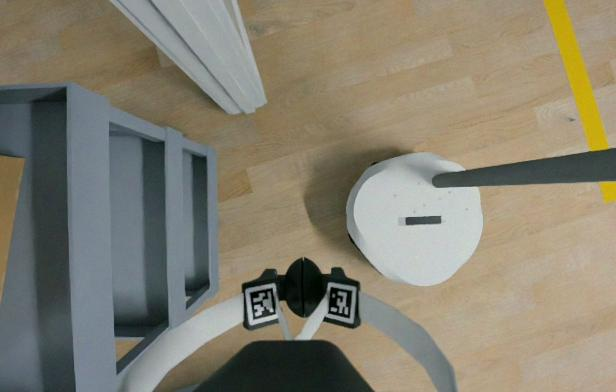

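move:
  blocking: false
  cameras: []
  r2: {"base": {"strafe_m": -0.009}, "joints": {"arm_m": 0.393, "lift_m": 1.07, "gripper_m": 0.08}, "pace": "default", "contact_limits": {"arm_m": 0.2, "lift_m": 0.2, "strafe_m": 0.4}}

wait:
  seconds: 4
  cameras: ["r2_wrist_camera"]

Scene clock: 5297.80 s.
move: r2 moving
r1.base_odometry: x=-1.863 y=-1.093 heading=+1.497
r1.turned_by_wheels: +0.000
r1.turned_by_imu: +0.000
r1.base_tilt: forward=-1.6 right=+1.3
r1.lidar_m: 0.59 0.61 3.42 3.91 4.62 2.79 1.52 1.29 1.25 1.36 1.12 1.15
r1.base_status: not commanded
r1.joint_positions: lift_m=+0.660 arm_m=+0.200 wrist_yaw_rad=+0.843 wrist_pitch_rad=+0.002 wrist_roll_rad=+0.000 gripper_m=-0.029
r1.joint_status: not commanded
r1.measured_speeds: translate_m=+0.000 strafe_m=+0.000 rotate_rad=+0.000 lift_m=+0.000 arm_m=+0.000 wrist_yaw_rad=+0.000 wrist_pitch_rad=+0.000 wrist_roll_rad=+0.000
r1.motor_effort: lift_m=+23(23) arm_m=-5(5) wheel_0=+11(11) wheel_1=+0(0) wheel_2=+9(9)
r1.servo_current: wrist_yaw_rad=59(65) wrist_pitch_rad=39(46) wrist_roll_rad=52(65) gripper_m=72(78)
r1.contact_limits: translate_m 0.7
r1.hand_pose: x=+0.6281 y=+0.1572 z=+0.8372 quat_wxyz=(+0.912, +0.000, +0.001, +0.409) (m; r1's base frame)
r1.wrist_depth_mm: - - 244 243 243 243 243 / - - 244 244 243 243 243 / - - 244 244 245 244 243 / - - 246 245 245 245 244 / - - 246 244 244 245 245 / - - 245 183 246 245 245 / - 1921 247 179 246 246 246
r2.base_odometry: x=-4.833 y=-1.181 heading=+0.150
r2.turned_by_wheels: +0.000
r2.turned_by_imu: +0.000
r2.base_tilt: forward=-0.6 right=+0.1
r2.lidar_m: 0.59 0.57 0.51 0.99 2.35 2.63 2.43 2.49 2.56 2.12 0.60 0.59
r2.base_status: strafe_m moving
r2.joint_positions: lift_m=+1.162 arm_m=+0.201 wrist_yaw_rad=+0.001 wrist_pitch_rad=+1.567 wrist_roll_rad=+1.770 gripper_m=+0.020
r2.joint_status: lift_m moving; arm_m moving; gripper_m moving
r2.measured_speeds: translate_m=+0.000 strafe_m=+0.000 rotate_rad=+0.000 lift_m=-0.146 arm_m=+0.195 wrist_yaw_rad=+0.000 wrist_pitch_rad=+0.000 wrist_roll_rad=+0.000
r2.motor_effort: lift_m=+14(20) arm_m=+7(11) wheel_0=+1(10) wheel_1=-4(10) wheel_2=+0(5)
r2.servo_current: wrist_yaw_rad=52(52) wrist_pitch_rad=46(46) wrist_roll_rad=46(52) gripper_m=111(111)
r2.contact_limits: arm_m 0.2; lift_m 0.2; strafe_m 0.4
r2.hand_pose: x=+0.3727 y=-0.0874 z=+1.0521 quat_wxyz=(+0.449, +0.548, +0.447, -0.546) (m; r2's base frame)
r2.wrist_depth_mm: 1308 1308 732 1281 1308 1308 1336 / 492 1336 1308 1308 1281 1308 1281 / 500 496 1281 1336 1336 1308 1308 / 496 - 1281 1281 1078 1078 1255 / 496 - 1336 1308 1098 1118 1308 / 496 - 187 209 189 1308 1308 / 500 137 1308 112 - 1336 1366
pictures: none
No camera images: "cameras" was empty.

Scene clock: 5299.13 s.
earlier move: r2 done
r1.base_odometry: x=-1.863 y=-1.093 heading=+1.497
r1.turned_by_wheels: +0.000
r1.turned_by_imu: +0.000
r1.base_tilt: forward=-1.6 right=+1.2
r1.lidar_m: 0.57 0.61 3.39 3.96 4.62 2.79 1.53 1.28 1.29 1.36 1.15 1.13
r1.base_status: not commanded
r1.joint_positions: lift_m=+0.660 arm_m=+0.200 wrist_yaw_rad=+0.843 wrist_pitch_rad=+0.002 wrist_roll_rad=+0.000 gripper_m=-0.029
r1.joint_status: not commanded
r1.measured_speeds: translate_m=+0.000 strafe_m=+0.000 rotate_rad=+0.000 lift_m=+0.000 arm_m=+0.000 wrist_yaw_rad=+0.000 wrist_pitch_rad=+0.000 wrist_roll_rad=+0.000
r1.motor_effort: lift_m=+23(23) arm_m=-5(5) wheel_0=+10(11) wheel_1=+0(0) wheel_2=+9(9)
r1.servo_current: wrist_yaw_rad=65(72) wrist_pitch_rad=46(52) wrist_roll_rad=39(65) gripper_m=72(78)
r1.contact_limits: translate_m 0.7
r1.hand_pose: x=+0.6281 y=+0.1572 z=+0.8372 quat_wxyz=(+0.912, +0.000, +0.001, +0.409) (m; r1's base frame)
r1.wrist_depth_mm: - - 243 243 243 242 242 / - - 244 244 243 243 243 / - - 244 244 244 243 243 / - - 245 244 245 244 244 / - - 246 245 245 245 244 / - - 246 182 245 246 245 / - 1921 247 179 246 246 245
r2.base_odometry: x=-4.833 y=-1.181 heading=+0.150
r2.turned_by_wheels: +0.000
r2.turned_by_imu: +0.000
r2.base_tilt: forward=-0.7 right=+0.1
r2.lidar_m: 0.57 0.58 0.52 1.04 2.34 2.62 2.44 2.46 2.54 2.11 0.58 0.59
r2.base_status: done
r2.joint_positions: lift_m=+1.070 arm_m=+0.393 wrist_yaw_rad=+0.001 wrist_pitch_rad=+1.567 wrist_roll_rad=+1.770 gripper_m=+0.080
r2.joint_status: all done
r2.measured_speeds: translate_m=+0.000 strafe_m=+0.000 rotate_rad=+0.000 lift_m=+0.000 arm_m=+0.000 wrist_yaw_rad=+0.000 wrist_pitch_rad=+0.000 wrist_roll_rad=+0.000
r2.motor_effort: lift_m=+14(20) arm_m=+8(12) wheel_0=+1(10) wheel_1=-4(10) wheel_2=+0(5)
r2.servo_current: wrist_yaw_rad=59(59) wrist_pitch_rad=33(46) wrist_roll_rad=46(72) gripper_m=52(130)
r2.contact_limits: arm_m 0.2; lift_m 0.2; strafe_m 0.4
r2.hand_pose: x=+0.5649 y=-0.0874 z=+0.9601 quat_wxyz=(+0.449, +0.548, +0.447, -0.546) (m; r2's base frame)
r2.wrist_depth_mm: 373 394 389 917 1205 1205 1182 / 250 394 397 1205 1205 1205 1182 / 265 387 397 1205 1182 1205 1182 / 273 397 397 1205 1229 976 960 / 290 399 397 1229 1160 1008 960 / 307 397 198 1182 198 1160 1205 / 315 397 397 112 1205 1205 1182
wait: 1.33 of 4 s (r2 has come to rest)
pictures: r2_wrist_camera
Images, in order (width x height): r2_wrist_camera 616x392.

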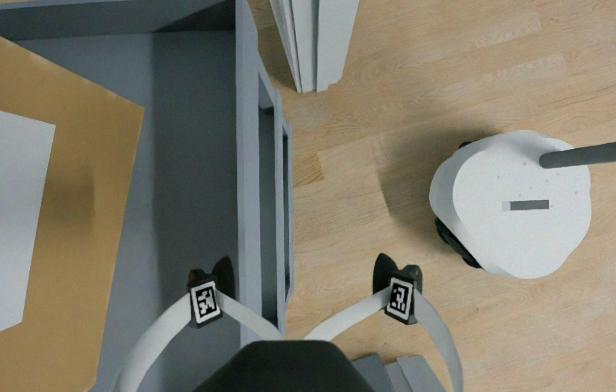

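move:
  blocking: false
  cameras: []
  r2: {"base": {"strafe_m": -0.008}, "joints": {"arm_m": 0.437}, "pace": "slow", "contact_limits": {"arm_m": 0.2, "strafe_m": 0.4}}

wait:
  seconds: 2
  cameras: []

move:
  blocking: false
  cameras: []
  r2: {"joints": {"lift_m": 0.968}, "pace": "slow", "contact_limits": {"lift_m": 0.15}}

wait:
  seconds: 3
  cameras: ["r2_wrist_camera"]

Scene clock: 5310.73 s.
move: r2 moving
r1.base_odometry: x=-1.863 y=-1.093 heading=+1.497
r1.turned_by_wheels: +0.000
r1.turned_by_imu: +0.000
r1.base_tilt: forward=-1.6 right=+1.2
r1.lidar_m: 0.59 0.60 3.41 3.92 4.61 2.78 1.51 1.27 1.28 1.35 1.12 1.15
r1.base_status: not commanded
r1.joint_positions: lift_m=+0.660 arm_m=+0.200 wrist_yaw_rad=+0.843 wrist_pitch_rad=+0.002 wrist_roll_rad=+0.000 gripper_m=-0.029
r1.joint_status: not commanded
r1.measured_speeds: translate_m=+0.000 strafe_m=+0.000 rotate_rad=+0.000 lift_m=+0.000 arm_m=+0.000 wrist_yaw_rad=+0.000 wrist_pitch_rad=+0.000 wrist_roll_rad=+0.000
r1.motor_effort: lift_m=+23(23) arm_m=-5(5) wheel_0=+10(11) wheel_1=+0(0) wheel_2=+9(9)
r1.servo_current: wrist_yaw_rad=33(59) wrist_pitch_rad=39(46) wrist_roll_rad=46(59) gripper_m=78(78)
r1.contact_limits: translate_m 0.7
r1.hand_pose: x=+0.6281 y=+0.1572 z=+0.8372 quat_wxyz=(+0.912, +0.000, +0.001, +0.409) (m; r1's base frame)
r1.wrist_depth_mm: - - 243 243 243 243 242 / - - 243 243 244 243 242 / - - 245 245 245 243 243 / - - 245 245 244 245 244 / - - 245 245 245 245 244 / - - 246 182 245 245 245 / - 1921 247 179 247 245 246
r2.base_odometry: x=-4.832 y=-1.189 heading=+0.150
r2.turned_by_wheels: +0.000
r2.turned_by_imu: +0.001
r2.base_tilt: forward=-0.7 right=+0.0
r2.lidar_m: 0.58 0.58 0.53 1.04 2.36 2.62 2.43 2.48 2.56 2.12 0.59 0.58
r2.base_status: strafe_m moving
r2.joint_positions: lift_m=+1.070 arm_m=+0.405 wrist_yaw_rad=+0.001 wrist_pitch_rad=+1.567 wrist_roll_rad=+1.770 gripper_m=+0.080
r2.joint_status: arm_m moving
r2.measured_speeds: translate_m=+0.000 strafe_m=-0.004 rotate_rad=+0.000 lift_m=+0.000 arm_m=+0.049 wrist_yaw_rad=+0.000 wrist_pitch_rad=+0.000 wrist_roll_rad=+0.000
r2.motor_effort: lift_m=+14(14) arm_m=+8(12) wheel_0=+5(10) wheel_1=-3(9) wheel_2=-1(2)
r2.servo_current: wrist_yaw_rad=52(52) wrist_pitch_rad=39(46) wrist_roll_rad=39(59) gripper_m=52(59)
r2.contact_limits: arm_m 0.2; lift_m 0.2; strafe_m 0.4
r2.hand_pose: x=+0.5776 y=-0.0874 z=+0.9601 quat_wxyz=(+0.449, +0.548, +0.447, -0.546) (m; r2's base frame)
r2.wrist_depth_mm: 364 389 377 768 1182 1205 1205 / 234 399 394 1205 1205 1182 1205 / 248 355 394 1205 1229 1229 1182 / 258 387 394 1205 1182 960 976 / 265 397 397 1182 1229 991 960 / 283 397 198 1205 198 1205 1182 / 296 392 399 112 1205 1182 1205
pictures: none
No camera images: "cameras" was empty.

Scene clock: 5311.83 s.
earlier move: r2 done
r1.base_odometry: x=-1.863 y=-1.093 heading=+1.497
r1.turned_by_wheels: +0.000
r1.turned_by_imu: +0.000
r1.base_tilt: forward=-1.6 right=+1.3
r1.lidar_m: 0.56 0.59 3.39 3.94 4.64 2.81 1.53 1.27 1.30 1.34 1.12 1.14
r1.base_status: not commanded
r1.joint_positions: lift_m=+0.660 arm_m=+0.200 wrist_yaw_rad=+0.843 wrist_pitch_rad=+0.002 wrist_roll_rad=+0.000 gripper_m=-0.029
r1.joint_status: not commanded
r1.measured_speeds: translate_m=+0.000 strafe_m=+0.000 rotate_rad=+0.000 lift_m=+0.000 arm_m=+0.000 wrist_yaw_rad=+0.000 wrist_pitch_rad=+0.000 wrist_roll_rad=+0.000
r1.motor_effort: lift_m=+23(23) arm_m=-5(5) wheel_0=+11(11) wheel_1=+0(0) wheel_2=+9(9)
r1.servo_current: wrist_yaw_rad=52(65) wrist_pitch_rad=52(52) wrist_roll_rad=52(65) gripper_m=72(78)
r1.contact_limits: translate_m 0.7
r1.hand_pose: x=+0.6281 y=+0.1572 z=+0.8372 quat_wxyz=(+0.912, +0.000, +0.001, +0.409) (m; r1's base frame)
r1.wrist_depth_mm: - - 243 243 244 242 242 / - - 244 244 243 243 243 / - - 244 243 244 243 243 / - - 245 244 244 245 244 / - - 245 245 245 244 246 / - - 246 182 245 245 245 / - 1921 247 179 246 246 246
r2.base_odometry: x=-4.832 y=-1.189 heading=+0.150
r2.turned_by_wheels: +0.000
r2.turned_by_imu: +0.000
r2.base_tilt: forward=-0.7 right=+0.0
r2.lidar_m: 0.58 0.57 0.51 1.00 2.34 2.61 2.42 2.47 2.55 2.12 0.57 0.59
r2.base_status: done
r2.joint_positions: lift_m=+1.070 arm_m=+0.437 wrist_yaw_rad=+0.001 wrist_pitch_rad=+1.567 wrist_roll_rad=+1.770 gripper_m=+0.080
r2.joint_status: all done
r2.measured_speeds: translate_m=+0.000 strafe_m=+0.000 rotate_rad=+0.000 lift_m=+0.000 arm_m=+0.000 wrist_yaw_rad=+0.000 wrist_pitch_rad=+0.000 wrist_roll_rad=+0.000
r2.motor_effort: lift_m=+14(14) arm_m=+7(12) wheel_0=+4(10) wheel_1=-3(9) wheel_2=+0(2)
r2.servo_current: wrist_yaw_rad=39(59) wrist_pitch_rad=39(46) wrist_roll_rad=59(65) gripper_m=46(59)
r2.contact_limits: arm_m 0.2; lift_m 0.2; strafe_m 0.4
r2.hand_pose: x=+0.6089 y=-0.0874 z=+0.9601 quat_wxyz=(+0.449, +0.548, +0.447, -0.546) (m; r2's base frame)
r2.wrist_depth_mm: 184 382 392 394 1182 1182 1182 / 198 287 397 904 1205 1205 1229 / 202 297 394 1182 1229 1182 991 / 216 317 397 1205 1229 960 960 / 220 343 394 1229 1205 1078 976 / 238 338 198 1205 198 1205 1205 / 245 325 394 112 1205 1205 1205
wait: 1.10 of 2 s (r2 has come to rest)
pictures: none
No camera images: "cameras" was empty.

Scene clock: 5312.33 s.
move: r2 moving
r1.base_odometry: x=-1.863 y=-1.093 heading=+1.497
r1.turned_by_wheels: +0.000
r1.turned_by_imu: +0.000
r1.base_tilt: forward=-1.6 right=+1.3
r1.lidar_m: 0.57 0.57 3.43 3.91 4.62 2.76 1.51 1.27 1.26 1.38 1.15 1.14
r1.base_status: not commanded
r1.joint_positions: lift_m=+0.660 arm_m=+0.200 wrist_yaw_rad=+0.843 wrist_pitch_rad=+0.002 wrist_roll_rad=+0.000 gripper_m=-0.029
r1.joint_status: not commanded
r1.measured_speeds: translate_m=+0.000 strafe_m=+0.000 rotate_rad=+0.000 lift_m=+0.000 arm_m=+0.000 wrist_yaw_rad=+0.000 wrist_pitch_rad=+0.000 wrist_roll_rad=+0.000
r1.motor_effort: lift_m=+23(23) arm_m=-5(5) wheel_0=+11(11) wheel_1=+0(0) wheel_2=+9(9)
r1.servo_current: wrist_yaw_rad=59(59) wrist_pitch_rad=46(52) wrist_roll_rad=59(65) gripper_m=72(78)
r1.contact_limits: translate_m 0.7
r1.hand_pose: x=+0.6281 y=+0.1572 z=+0.8372 quat_wxyz=(+0.912, +0.000, +0.001, +0.409) (m; r1's base frame)
r1.wrist_depth_mm: - - 244 243 242 242 242 / - - 244 244 243 242 243 / - - 245 244 244 244 243 / - - 245 245 244 244 243 / - - 246 246 246 244 245 / - - 246 182 246 245 244 / - 1921 247 179 247 245 246
r2.base_odometry: x=-4.832 y=-1.189 heading=+0.150
r2.turned_by_wheels: +0.000
r2.turned_by_imu: +0.000
r2.base_tilt: forward=-0.6 right=+0.1
r2.lidar_m: 0.60 0.58 0.50 1.01 2.35 2.61 2.42 2.47 2.58 2.13 0.59 0.61
r2.base_status: not commanded
r2.joint_positions: lift_m=+1.045 arm_m=+0.437 wrist_yaw_rad=+0.001 wrist_pitch_rad=+1.567 wrist_roll_rad=+1.770 gripper_m=+0.080
r2.joint_status: lift_m moving
r2.measured_speeds: translate_m=+0.000 strafe_m=+0.000 rotate_rad=+0.000 lift_m=-0.097 arm_m=+0.000 wrist_yaw_rad=+0.000 wrist_pitch_rad=+0.000 wrist_roll_rad=+0.000
r2.motor_effort: lift_m=+13(15) arm_m=+8(8) wheel_0=+4(5) wheel_1=-3(4) wheel_2=+0(0)
r2.servo_current: wrist_yaw_rad=26(59) wrist_pitch_rad=46(46) wrist_roll_rad=46(59) gripper_m=46(59)
r2.contact_limits: arm_m 0.2; lift_m 0.15; strafe_m 0.4
r2.hand_pose: x=+0.6089 y=-0.0874 z=+0.9348 quat_wxyz=(+0.449, +0.548, +0.447, -0.546) (m; r2's base frame)
r2.wrist_depth_mm: 184 375 370 370 1160 1182 1182 / 198 286 373 931 1182 1160 1160 / 202 297 370 1182 1182 1182 960 / 216 314 373 1182 1182 960 946 / 220 343 373 1182 1182 1042 931 / 237 338 198 1182 198 1160 1182 / 246 327 377 112 1160 1182 1182
pictures: none
No camera images: "cameras" was empty.

Scene clock: 5313.53 s.
earlier move: r2 done
r1.base_odometry: x=-1.863 y=-1.093 heading=+1.497
r1.turned_by_wheels: +0.000
r1.turned_by_imu: +0.000
r1.base_tilt: forward=-1.6 right=+1.2
r1.lidar_m: 0.59 0.59 3.43 3.95 4.62 2.81 1.54 1.28 1.30 1.35 1.15 1.14
r1.base_status: not commanded
r1.joint_positions: lift_m=+0.660 arm_m=+0.200 wrist_yaw_rad=+0.843 wrist_pitch_rad=+0.002 wrist_roll_rad=+0.000 gripper_m=-0.029
r1.joint_status: not commanded
r1.measured_speeds: translate_m=+0.000 strafe_m=+0.000 rotate_rad=+0.000 lift_m=+0.000 arm_m=+0.000 wrist_yaw_rad=+0.000 wrist_pitch_rad=+0.000 wrist_roll_rad=+0.000
r1.motor_effort: lift_m=+23(23) arm_m=-5(5) wheel_0=+10(11) wheel_1=+0(0) wheel_2=+9(9)
r1.servo_current: wrist_yaw_rad=52(72) wrist_pitch_rad=39(52) wrist_roll_rad=72(72) gripper_m=78(78)
r1.contact_limits: translate_m 0.7
r1.hand_pose: x=+0.6281 y=+0.1572 z=+0.8372 quat_wxyz=(+0.912, +0.000, +0.001, +0.409) (m; r1's base frame)
r1.wrist_depth_mm: - - 243 243 242 242 242 / - - 244 244 244 243 242 / - - 245 244 244 244 244 / - - 246 245 244 244 244 / - - 246 244 246 245 245 / - - 246 182 245 246 245 / - 1921 247 179 246 246 245
r2.base_odometry: x=-4.832 y=-1.189 heading=+0.150
r2.turned_by_wheels: +0.000
r2.turned_by_imu: +0.000
r2.base_tilt: forward=-0.7 right=+0.1
r2.lidar_m: 0.58 0.57 0.50 1.00 2.36 2.62 2.41 2.48 2.57 2.14 0.57 0.60
r2.base_status: not commanded
r2.joint_positions: lift_m=+0.968 arm_m=+0.437 wrist_yaw_rad=+0.001 wrist_pitch_rad=+1.567 wrist_roll_rad=+1.770 gripper_m=+0.080
r2.joint_status: all done
r2.measured_speeds: translate_m=+0.000 strafe_m=+0.000 rotate_rad=+0.000 lift_m=+0.000 arm_m=+0.000 wrist_yaw_rad=+0.000 wrist_pitch_rad=+0.000 wrist_roll_rad=+0.000
r2.motor_effort: lift_m=+14(15) arm_m=+8(8) wheel_0=+4(5) wheel_1=-4(4) wheel_2=+0(1)
r2.servo_current: wrist_yaw_rad=33(59) wrist_pitch_rad=46(46) wrist_roll_rad=46(59) gripper_m=59(59)
r2.contact_limits: arm_m 0.2; lift_m 0.15; strafe_m 0.4
r2.hand_pose: x=+0.6089 y=-0.0874 z=+0.8582 quat_wxyz=(+0.449, +0.548, +0.447, -0.546) (m; r2's base frame)
r2.wrist_depth_mm: 185 293 290 290 1098 1078 1060 / 195 291 290 1098 1098 1098 1078 / 207 293 291 1078 1078 1098 866 / 213 293 293 1098 1098 904 878 / 221 294 291 1118 1098 1098 866 / 236 296 198 1098 198 1098 1098 / 245 297 294 112 1098 1098 1098
wait: 1.20 of 3 s (r2 has come to rest)
pictures: r2_wrist_camera
Images, in order (width x height): r2_wrist_camera 616x392.

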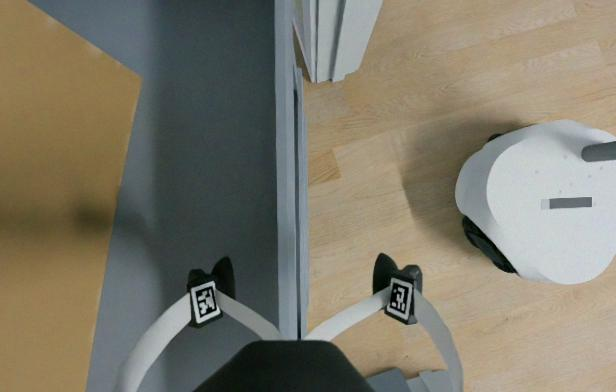

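move:
  blocking: false
  cameras: []
  r2: {"joints": {"gripper_m": -0.034}}

wait:
  seconds: 2.5
  cameras: ["r2_wrist_camera", "r2_head_right_camera", "r2_head_left_camera"]

Scene clock: 5318.50 s.
move: r2 moving
r1.base_odometry: x=-1.863 y=-1.093 heading=+1.497
r1.turned_by_wheels: +0.000
r1.turned_by_imu: +0.000
r1.base_tilt: forward=-1.6 right=+1.2
r1.lidar_m: 0.55 0.60 3.41 3.89 4.62 2.81 1.55 1.29 1.29 1.37 1.14 1.14
r1.base_status: not commanded
r1.joint_positions: lift_m=+0.660 arm_m=+0.200 wrist_yaw_rad=+0.843 wrist_pitch_rad=+0.002 wrist_roll_rad=+0.000 gripper_m=-0.029
r1.joint_status: not commanded
r1.measured_speeds: translate_m=+0.000 strafe_m=+0.000 rotate_rad=+0.000 lift_m=+0.000 arm_m=+0.000 wrist_yaw_rad=+0.000 wrist_pitch_rad=+0.000 wrist_roll_rad=+0.000
r1.motor_effort: lift_m=+23(23) arm_m=-5(5) wheel_0=+10(11) wheel_1=+0(0) wheel_2=+9(9)
r1.servo_current: wrist_yaw_rad=52(65) wrist_pitch_rad=33(46) wrist_roll_rad=52(59) gripper_m=72(72)
r1.contact_limits: translate_m 0.7
r1.hand_pose: x=+0.6281 y=+0.1572 z=+0.8372 quat_wxyz=(+0.912, +0.000, +0.001, +0.409) (m; r1's base frame)
r1.wrist_depth_mm: - - 244 243 243 243 242 / - - 245 244 243 243 243 / - - 244 244 243 244 244 / - - 245 244 244 244 243 / - - 246 244 245 244 245 / - - 246 182 245 245 245 / - 1921 247 179 246 245 245
r2.base_odometry: x=-4.832 y=-1.189 heading=+0.150
r2.turned_by_wheels: +0.000
r2.turned_by_imu: +0.000
r2.base_tilt: forward=-0.7 right=+0.1
r2.lidar_m: 0.57 0.55 0.51 1.01 2.34 2.63 2.41 2.48 2.55 2.10 0.57 0.62
r2.base_status: not commanded
r2.joint_positions: lift_m=+0.968 arm_m=+0.437 wrist_yaw_rad=+0.001 wrist_pitch_rad=+1.567 wrist_roll_rad=+1.770 gripper_m=+0.062
r2.joint_status: gripper_m moving
r2.measured_speeds: translate_m=+0.000 strafe_m=+0.000 rotate_rad=+0.000 lift_m=+0.000 arm_m=+0.000 wrist_yaw_rad=+0.000 wrist_pitch_rad=+0.000 wrist_roll_rad=+0.000
r2.motor_effort: lift_m=+14(14) arm_m=+8(8) wheel_0=+4(5) wheel_1=-4(4) wheel_2=+0(0)
r2.servo_current: wrist_yaw_rad=46(59) wrist_pitch_rad=39(52) wrist_roll_rad=46(52) gripper_m=143(143)
r2.contact_limits: arm_m 0.2; lift_m 0.15; strafe_m 0.4
r2.hand_pose: x=+0.6089 y=-0.0874 z=+0.8582 quat_wxyz=(+0.449, +0.548, +0.447, -0.546) (m; r2's base frame)
r2.wrist_depth_mm: 186 291 290 290 1098 1078 1078 / 194 291 291 1098 1098 1098 1078 / 206 291 291 1098 1098 1098 878 / 212 293 291 1098 1060 891 891 / 221 294 294 1098 1118 1098 866 / 236 293 193 1098 194 1078 1098 / 246 294 293 112 - 1098 1098
pictures: none
No camera images: "cameras" was empty.

Scene clock: 5319.80 s.
earlier move: r2 done
r1.base_odometry: x=-1.863 y=-1.093 heading=+1.497
r1.turned_by_wheels: +0.000
r1.turned_by_imu: +0.000
r1.base_tilt: forward=-1.6 right=+1.3
r1.lidar_m: 0.55 0.59 3.40 3.95 4.63 2.75 1.52 1.28 1.30 1.36 1.15 1.13
r1.base_status: not commanded
r1.joint_positions: lift_m=+0.660 arm_m=+0.200 wrist_yaw_rad=+0.843 wrist_pitch_rad=+0.002 wrist_roll_rad=+0.000 gripper_m=-0.029
r1.joint_status: not commanded
r1.measured_speeds: translate_m=+0.000 strafe_m=+0.000 rotate_rad=+0.000 lift_m=+0.000 arm_m=+0.000 wrist_yaw_rad=+0.000 wrist_pitch_rad=+0.000 wrist_roll_rad=+0.000
r1.motor_effort: lift_m=+23(23) arm_m=-5(5) wheel_0=+11(11) wheel_1=+0(0) wheel_2=+9(9)
r1.servo_current: wrist_yaw_rad=46(72) wrist_pitch_rad=46(46) wrist_roll_rad=39(65) gripper_m=72(78)
r1.contact_limits: translate_m 0.7
r1.hand_pose: x=+0.6281 y=+0.1572 z=+0.8372 quat_wxyz=(+0.912, +0.000, +0.001, +0.409) (m; r1's base frame)
r1.wrist_depth_mm: - - 244 242 243 242 243 / - - 244 243 243 242 242 / - - 244 244 243 244 243 / - - 245 244 244 244 243 / - - 245 245 245 245 244 / - - 246 182 245 246 244 / - 1921 247 179 246 246 245
r2.base_odometry: x=-4.832 y=-1.189 heading=+0.150
r2.turned_by_wheels: +0.000
r2.turned_by_imu: +0.000
r2.base_tilt: forward=-0.7 right=+0.1
r2.lidar_m: 0.59 0.58 0.53 1.03 2.35 2.59 2.43 2.46 2.52 2.14 0.57 0.59
r2.base_status: not commanded
r2.joint_positions: lift_m=+0.968 arm_m=+0.437 wrist_yaw_rad=+0.001 wrist_pitch_rad=+1.567 wrist_roll_rad=+1.770 gripper_m=-0.032
r2.joint_status: all done
r2.measured_speeds: translate_m=+0.000 strafe_m=+0.000 rotate_rad=+0.000 lift_m=+0.000 arm_m=+0.000 wrist_yaw_rad=+0.000 wrist_pitch_rad=+0.000 wrist_roll_rad=+0.000
r2.motor_effort: lift_m=+17(17) arm_m=+4(8) wheel_0=+3(5) wheel_1=-4(4) wheel_2=+0(1)
r2.servo_current: wrist_yaw_rad=46(59) wrist_pitch_rad=46(52) wrist_roll_rad=52(59) gripper_m=137(215)
r2.contact_limits: arm_m 0.2; lift_m 0.15; strafe_m 0.4
r2.hand_pose: x=+0.6091 y=-0.0874 z=+0.8579 quat_wxyz=(+0.449, +0.548, +0.447, -0.546) (m; r2's base frame)
r2.wrist_depth_mm: 178 293 290 290 1098 1098 1078 / 189 266 290 290 1078 1078 1060 / 198 281 290 1078 1098 1078 854 / 207 291 290 1098 1078 904 866 / 208 293 291 291 1098 1078 866 / 226 294 184 200 181 1078 1098 / 237 157 293 112 - 1098 1098
wait: 1.30 of 2.5 s (r2 has come to rest)
pictures: r2_head_left_camera, r2_head_right_camera, r2_wrist_camera
Images, in order (width x height): r2_head_left_camera 420x672, r2_head_right_camera 420x672, r2_wrist_camera 616x392.

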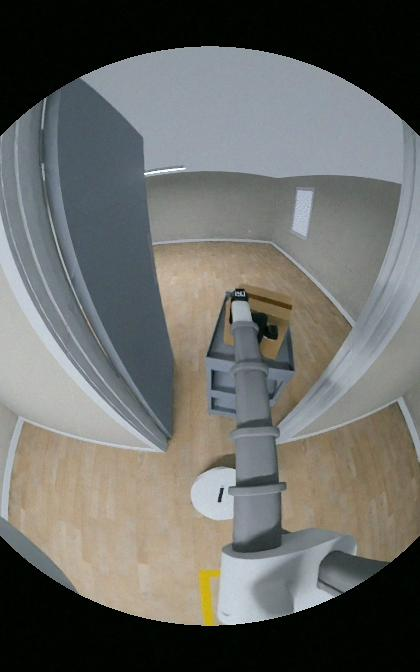

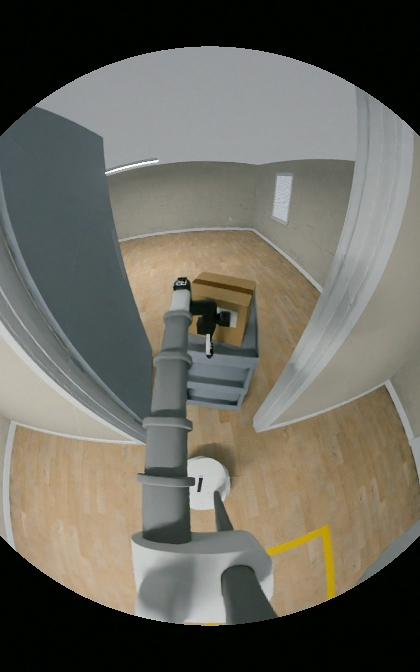

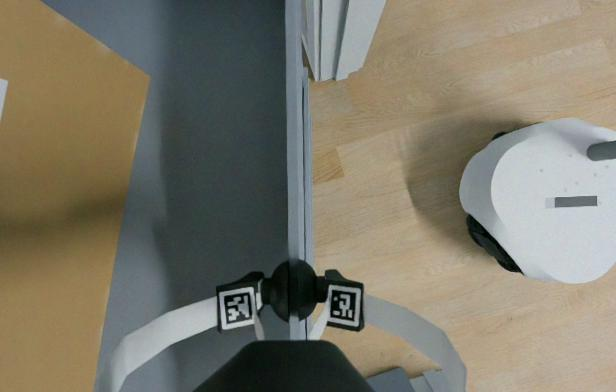

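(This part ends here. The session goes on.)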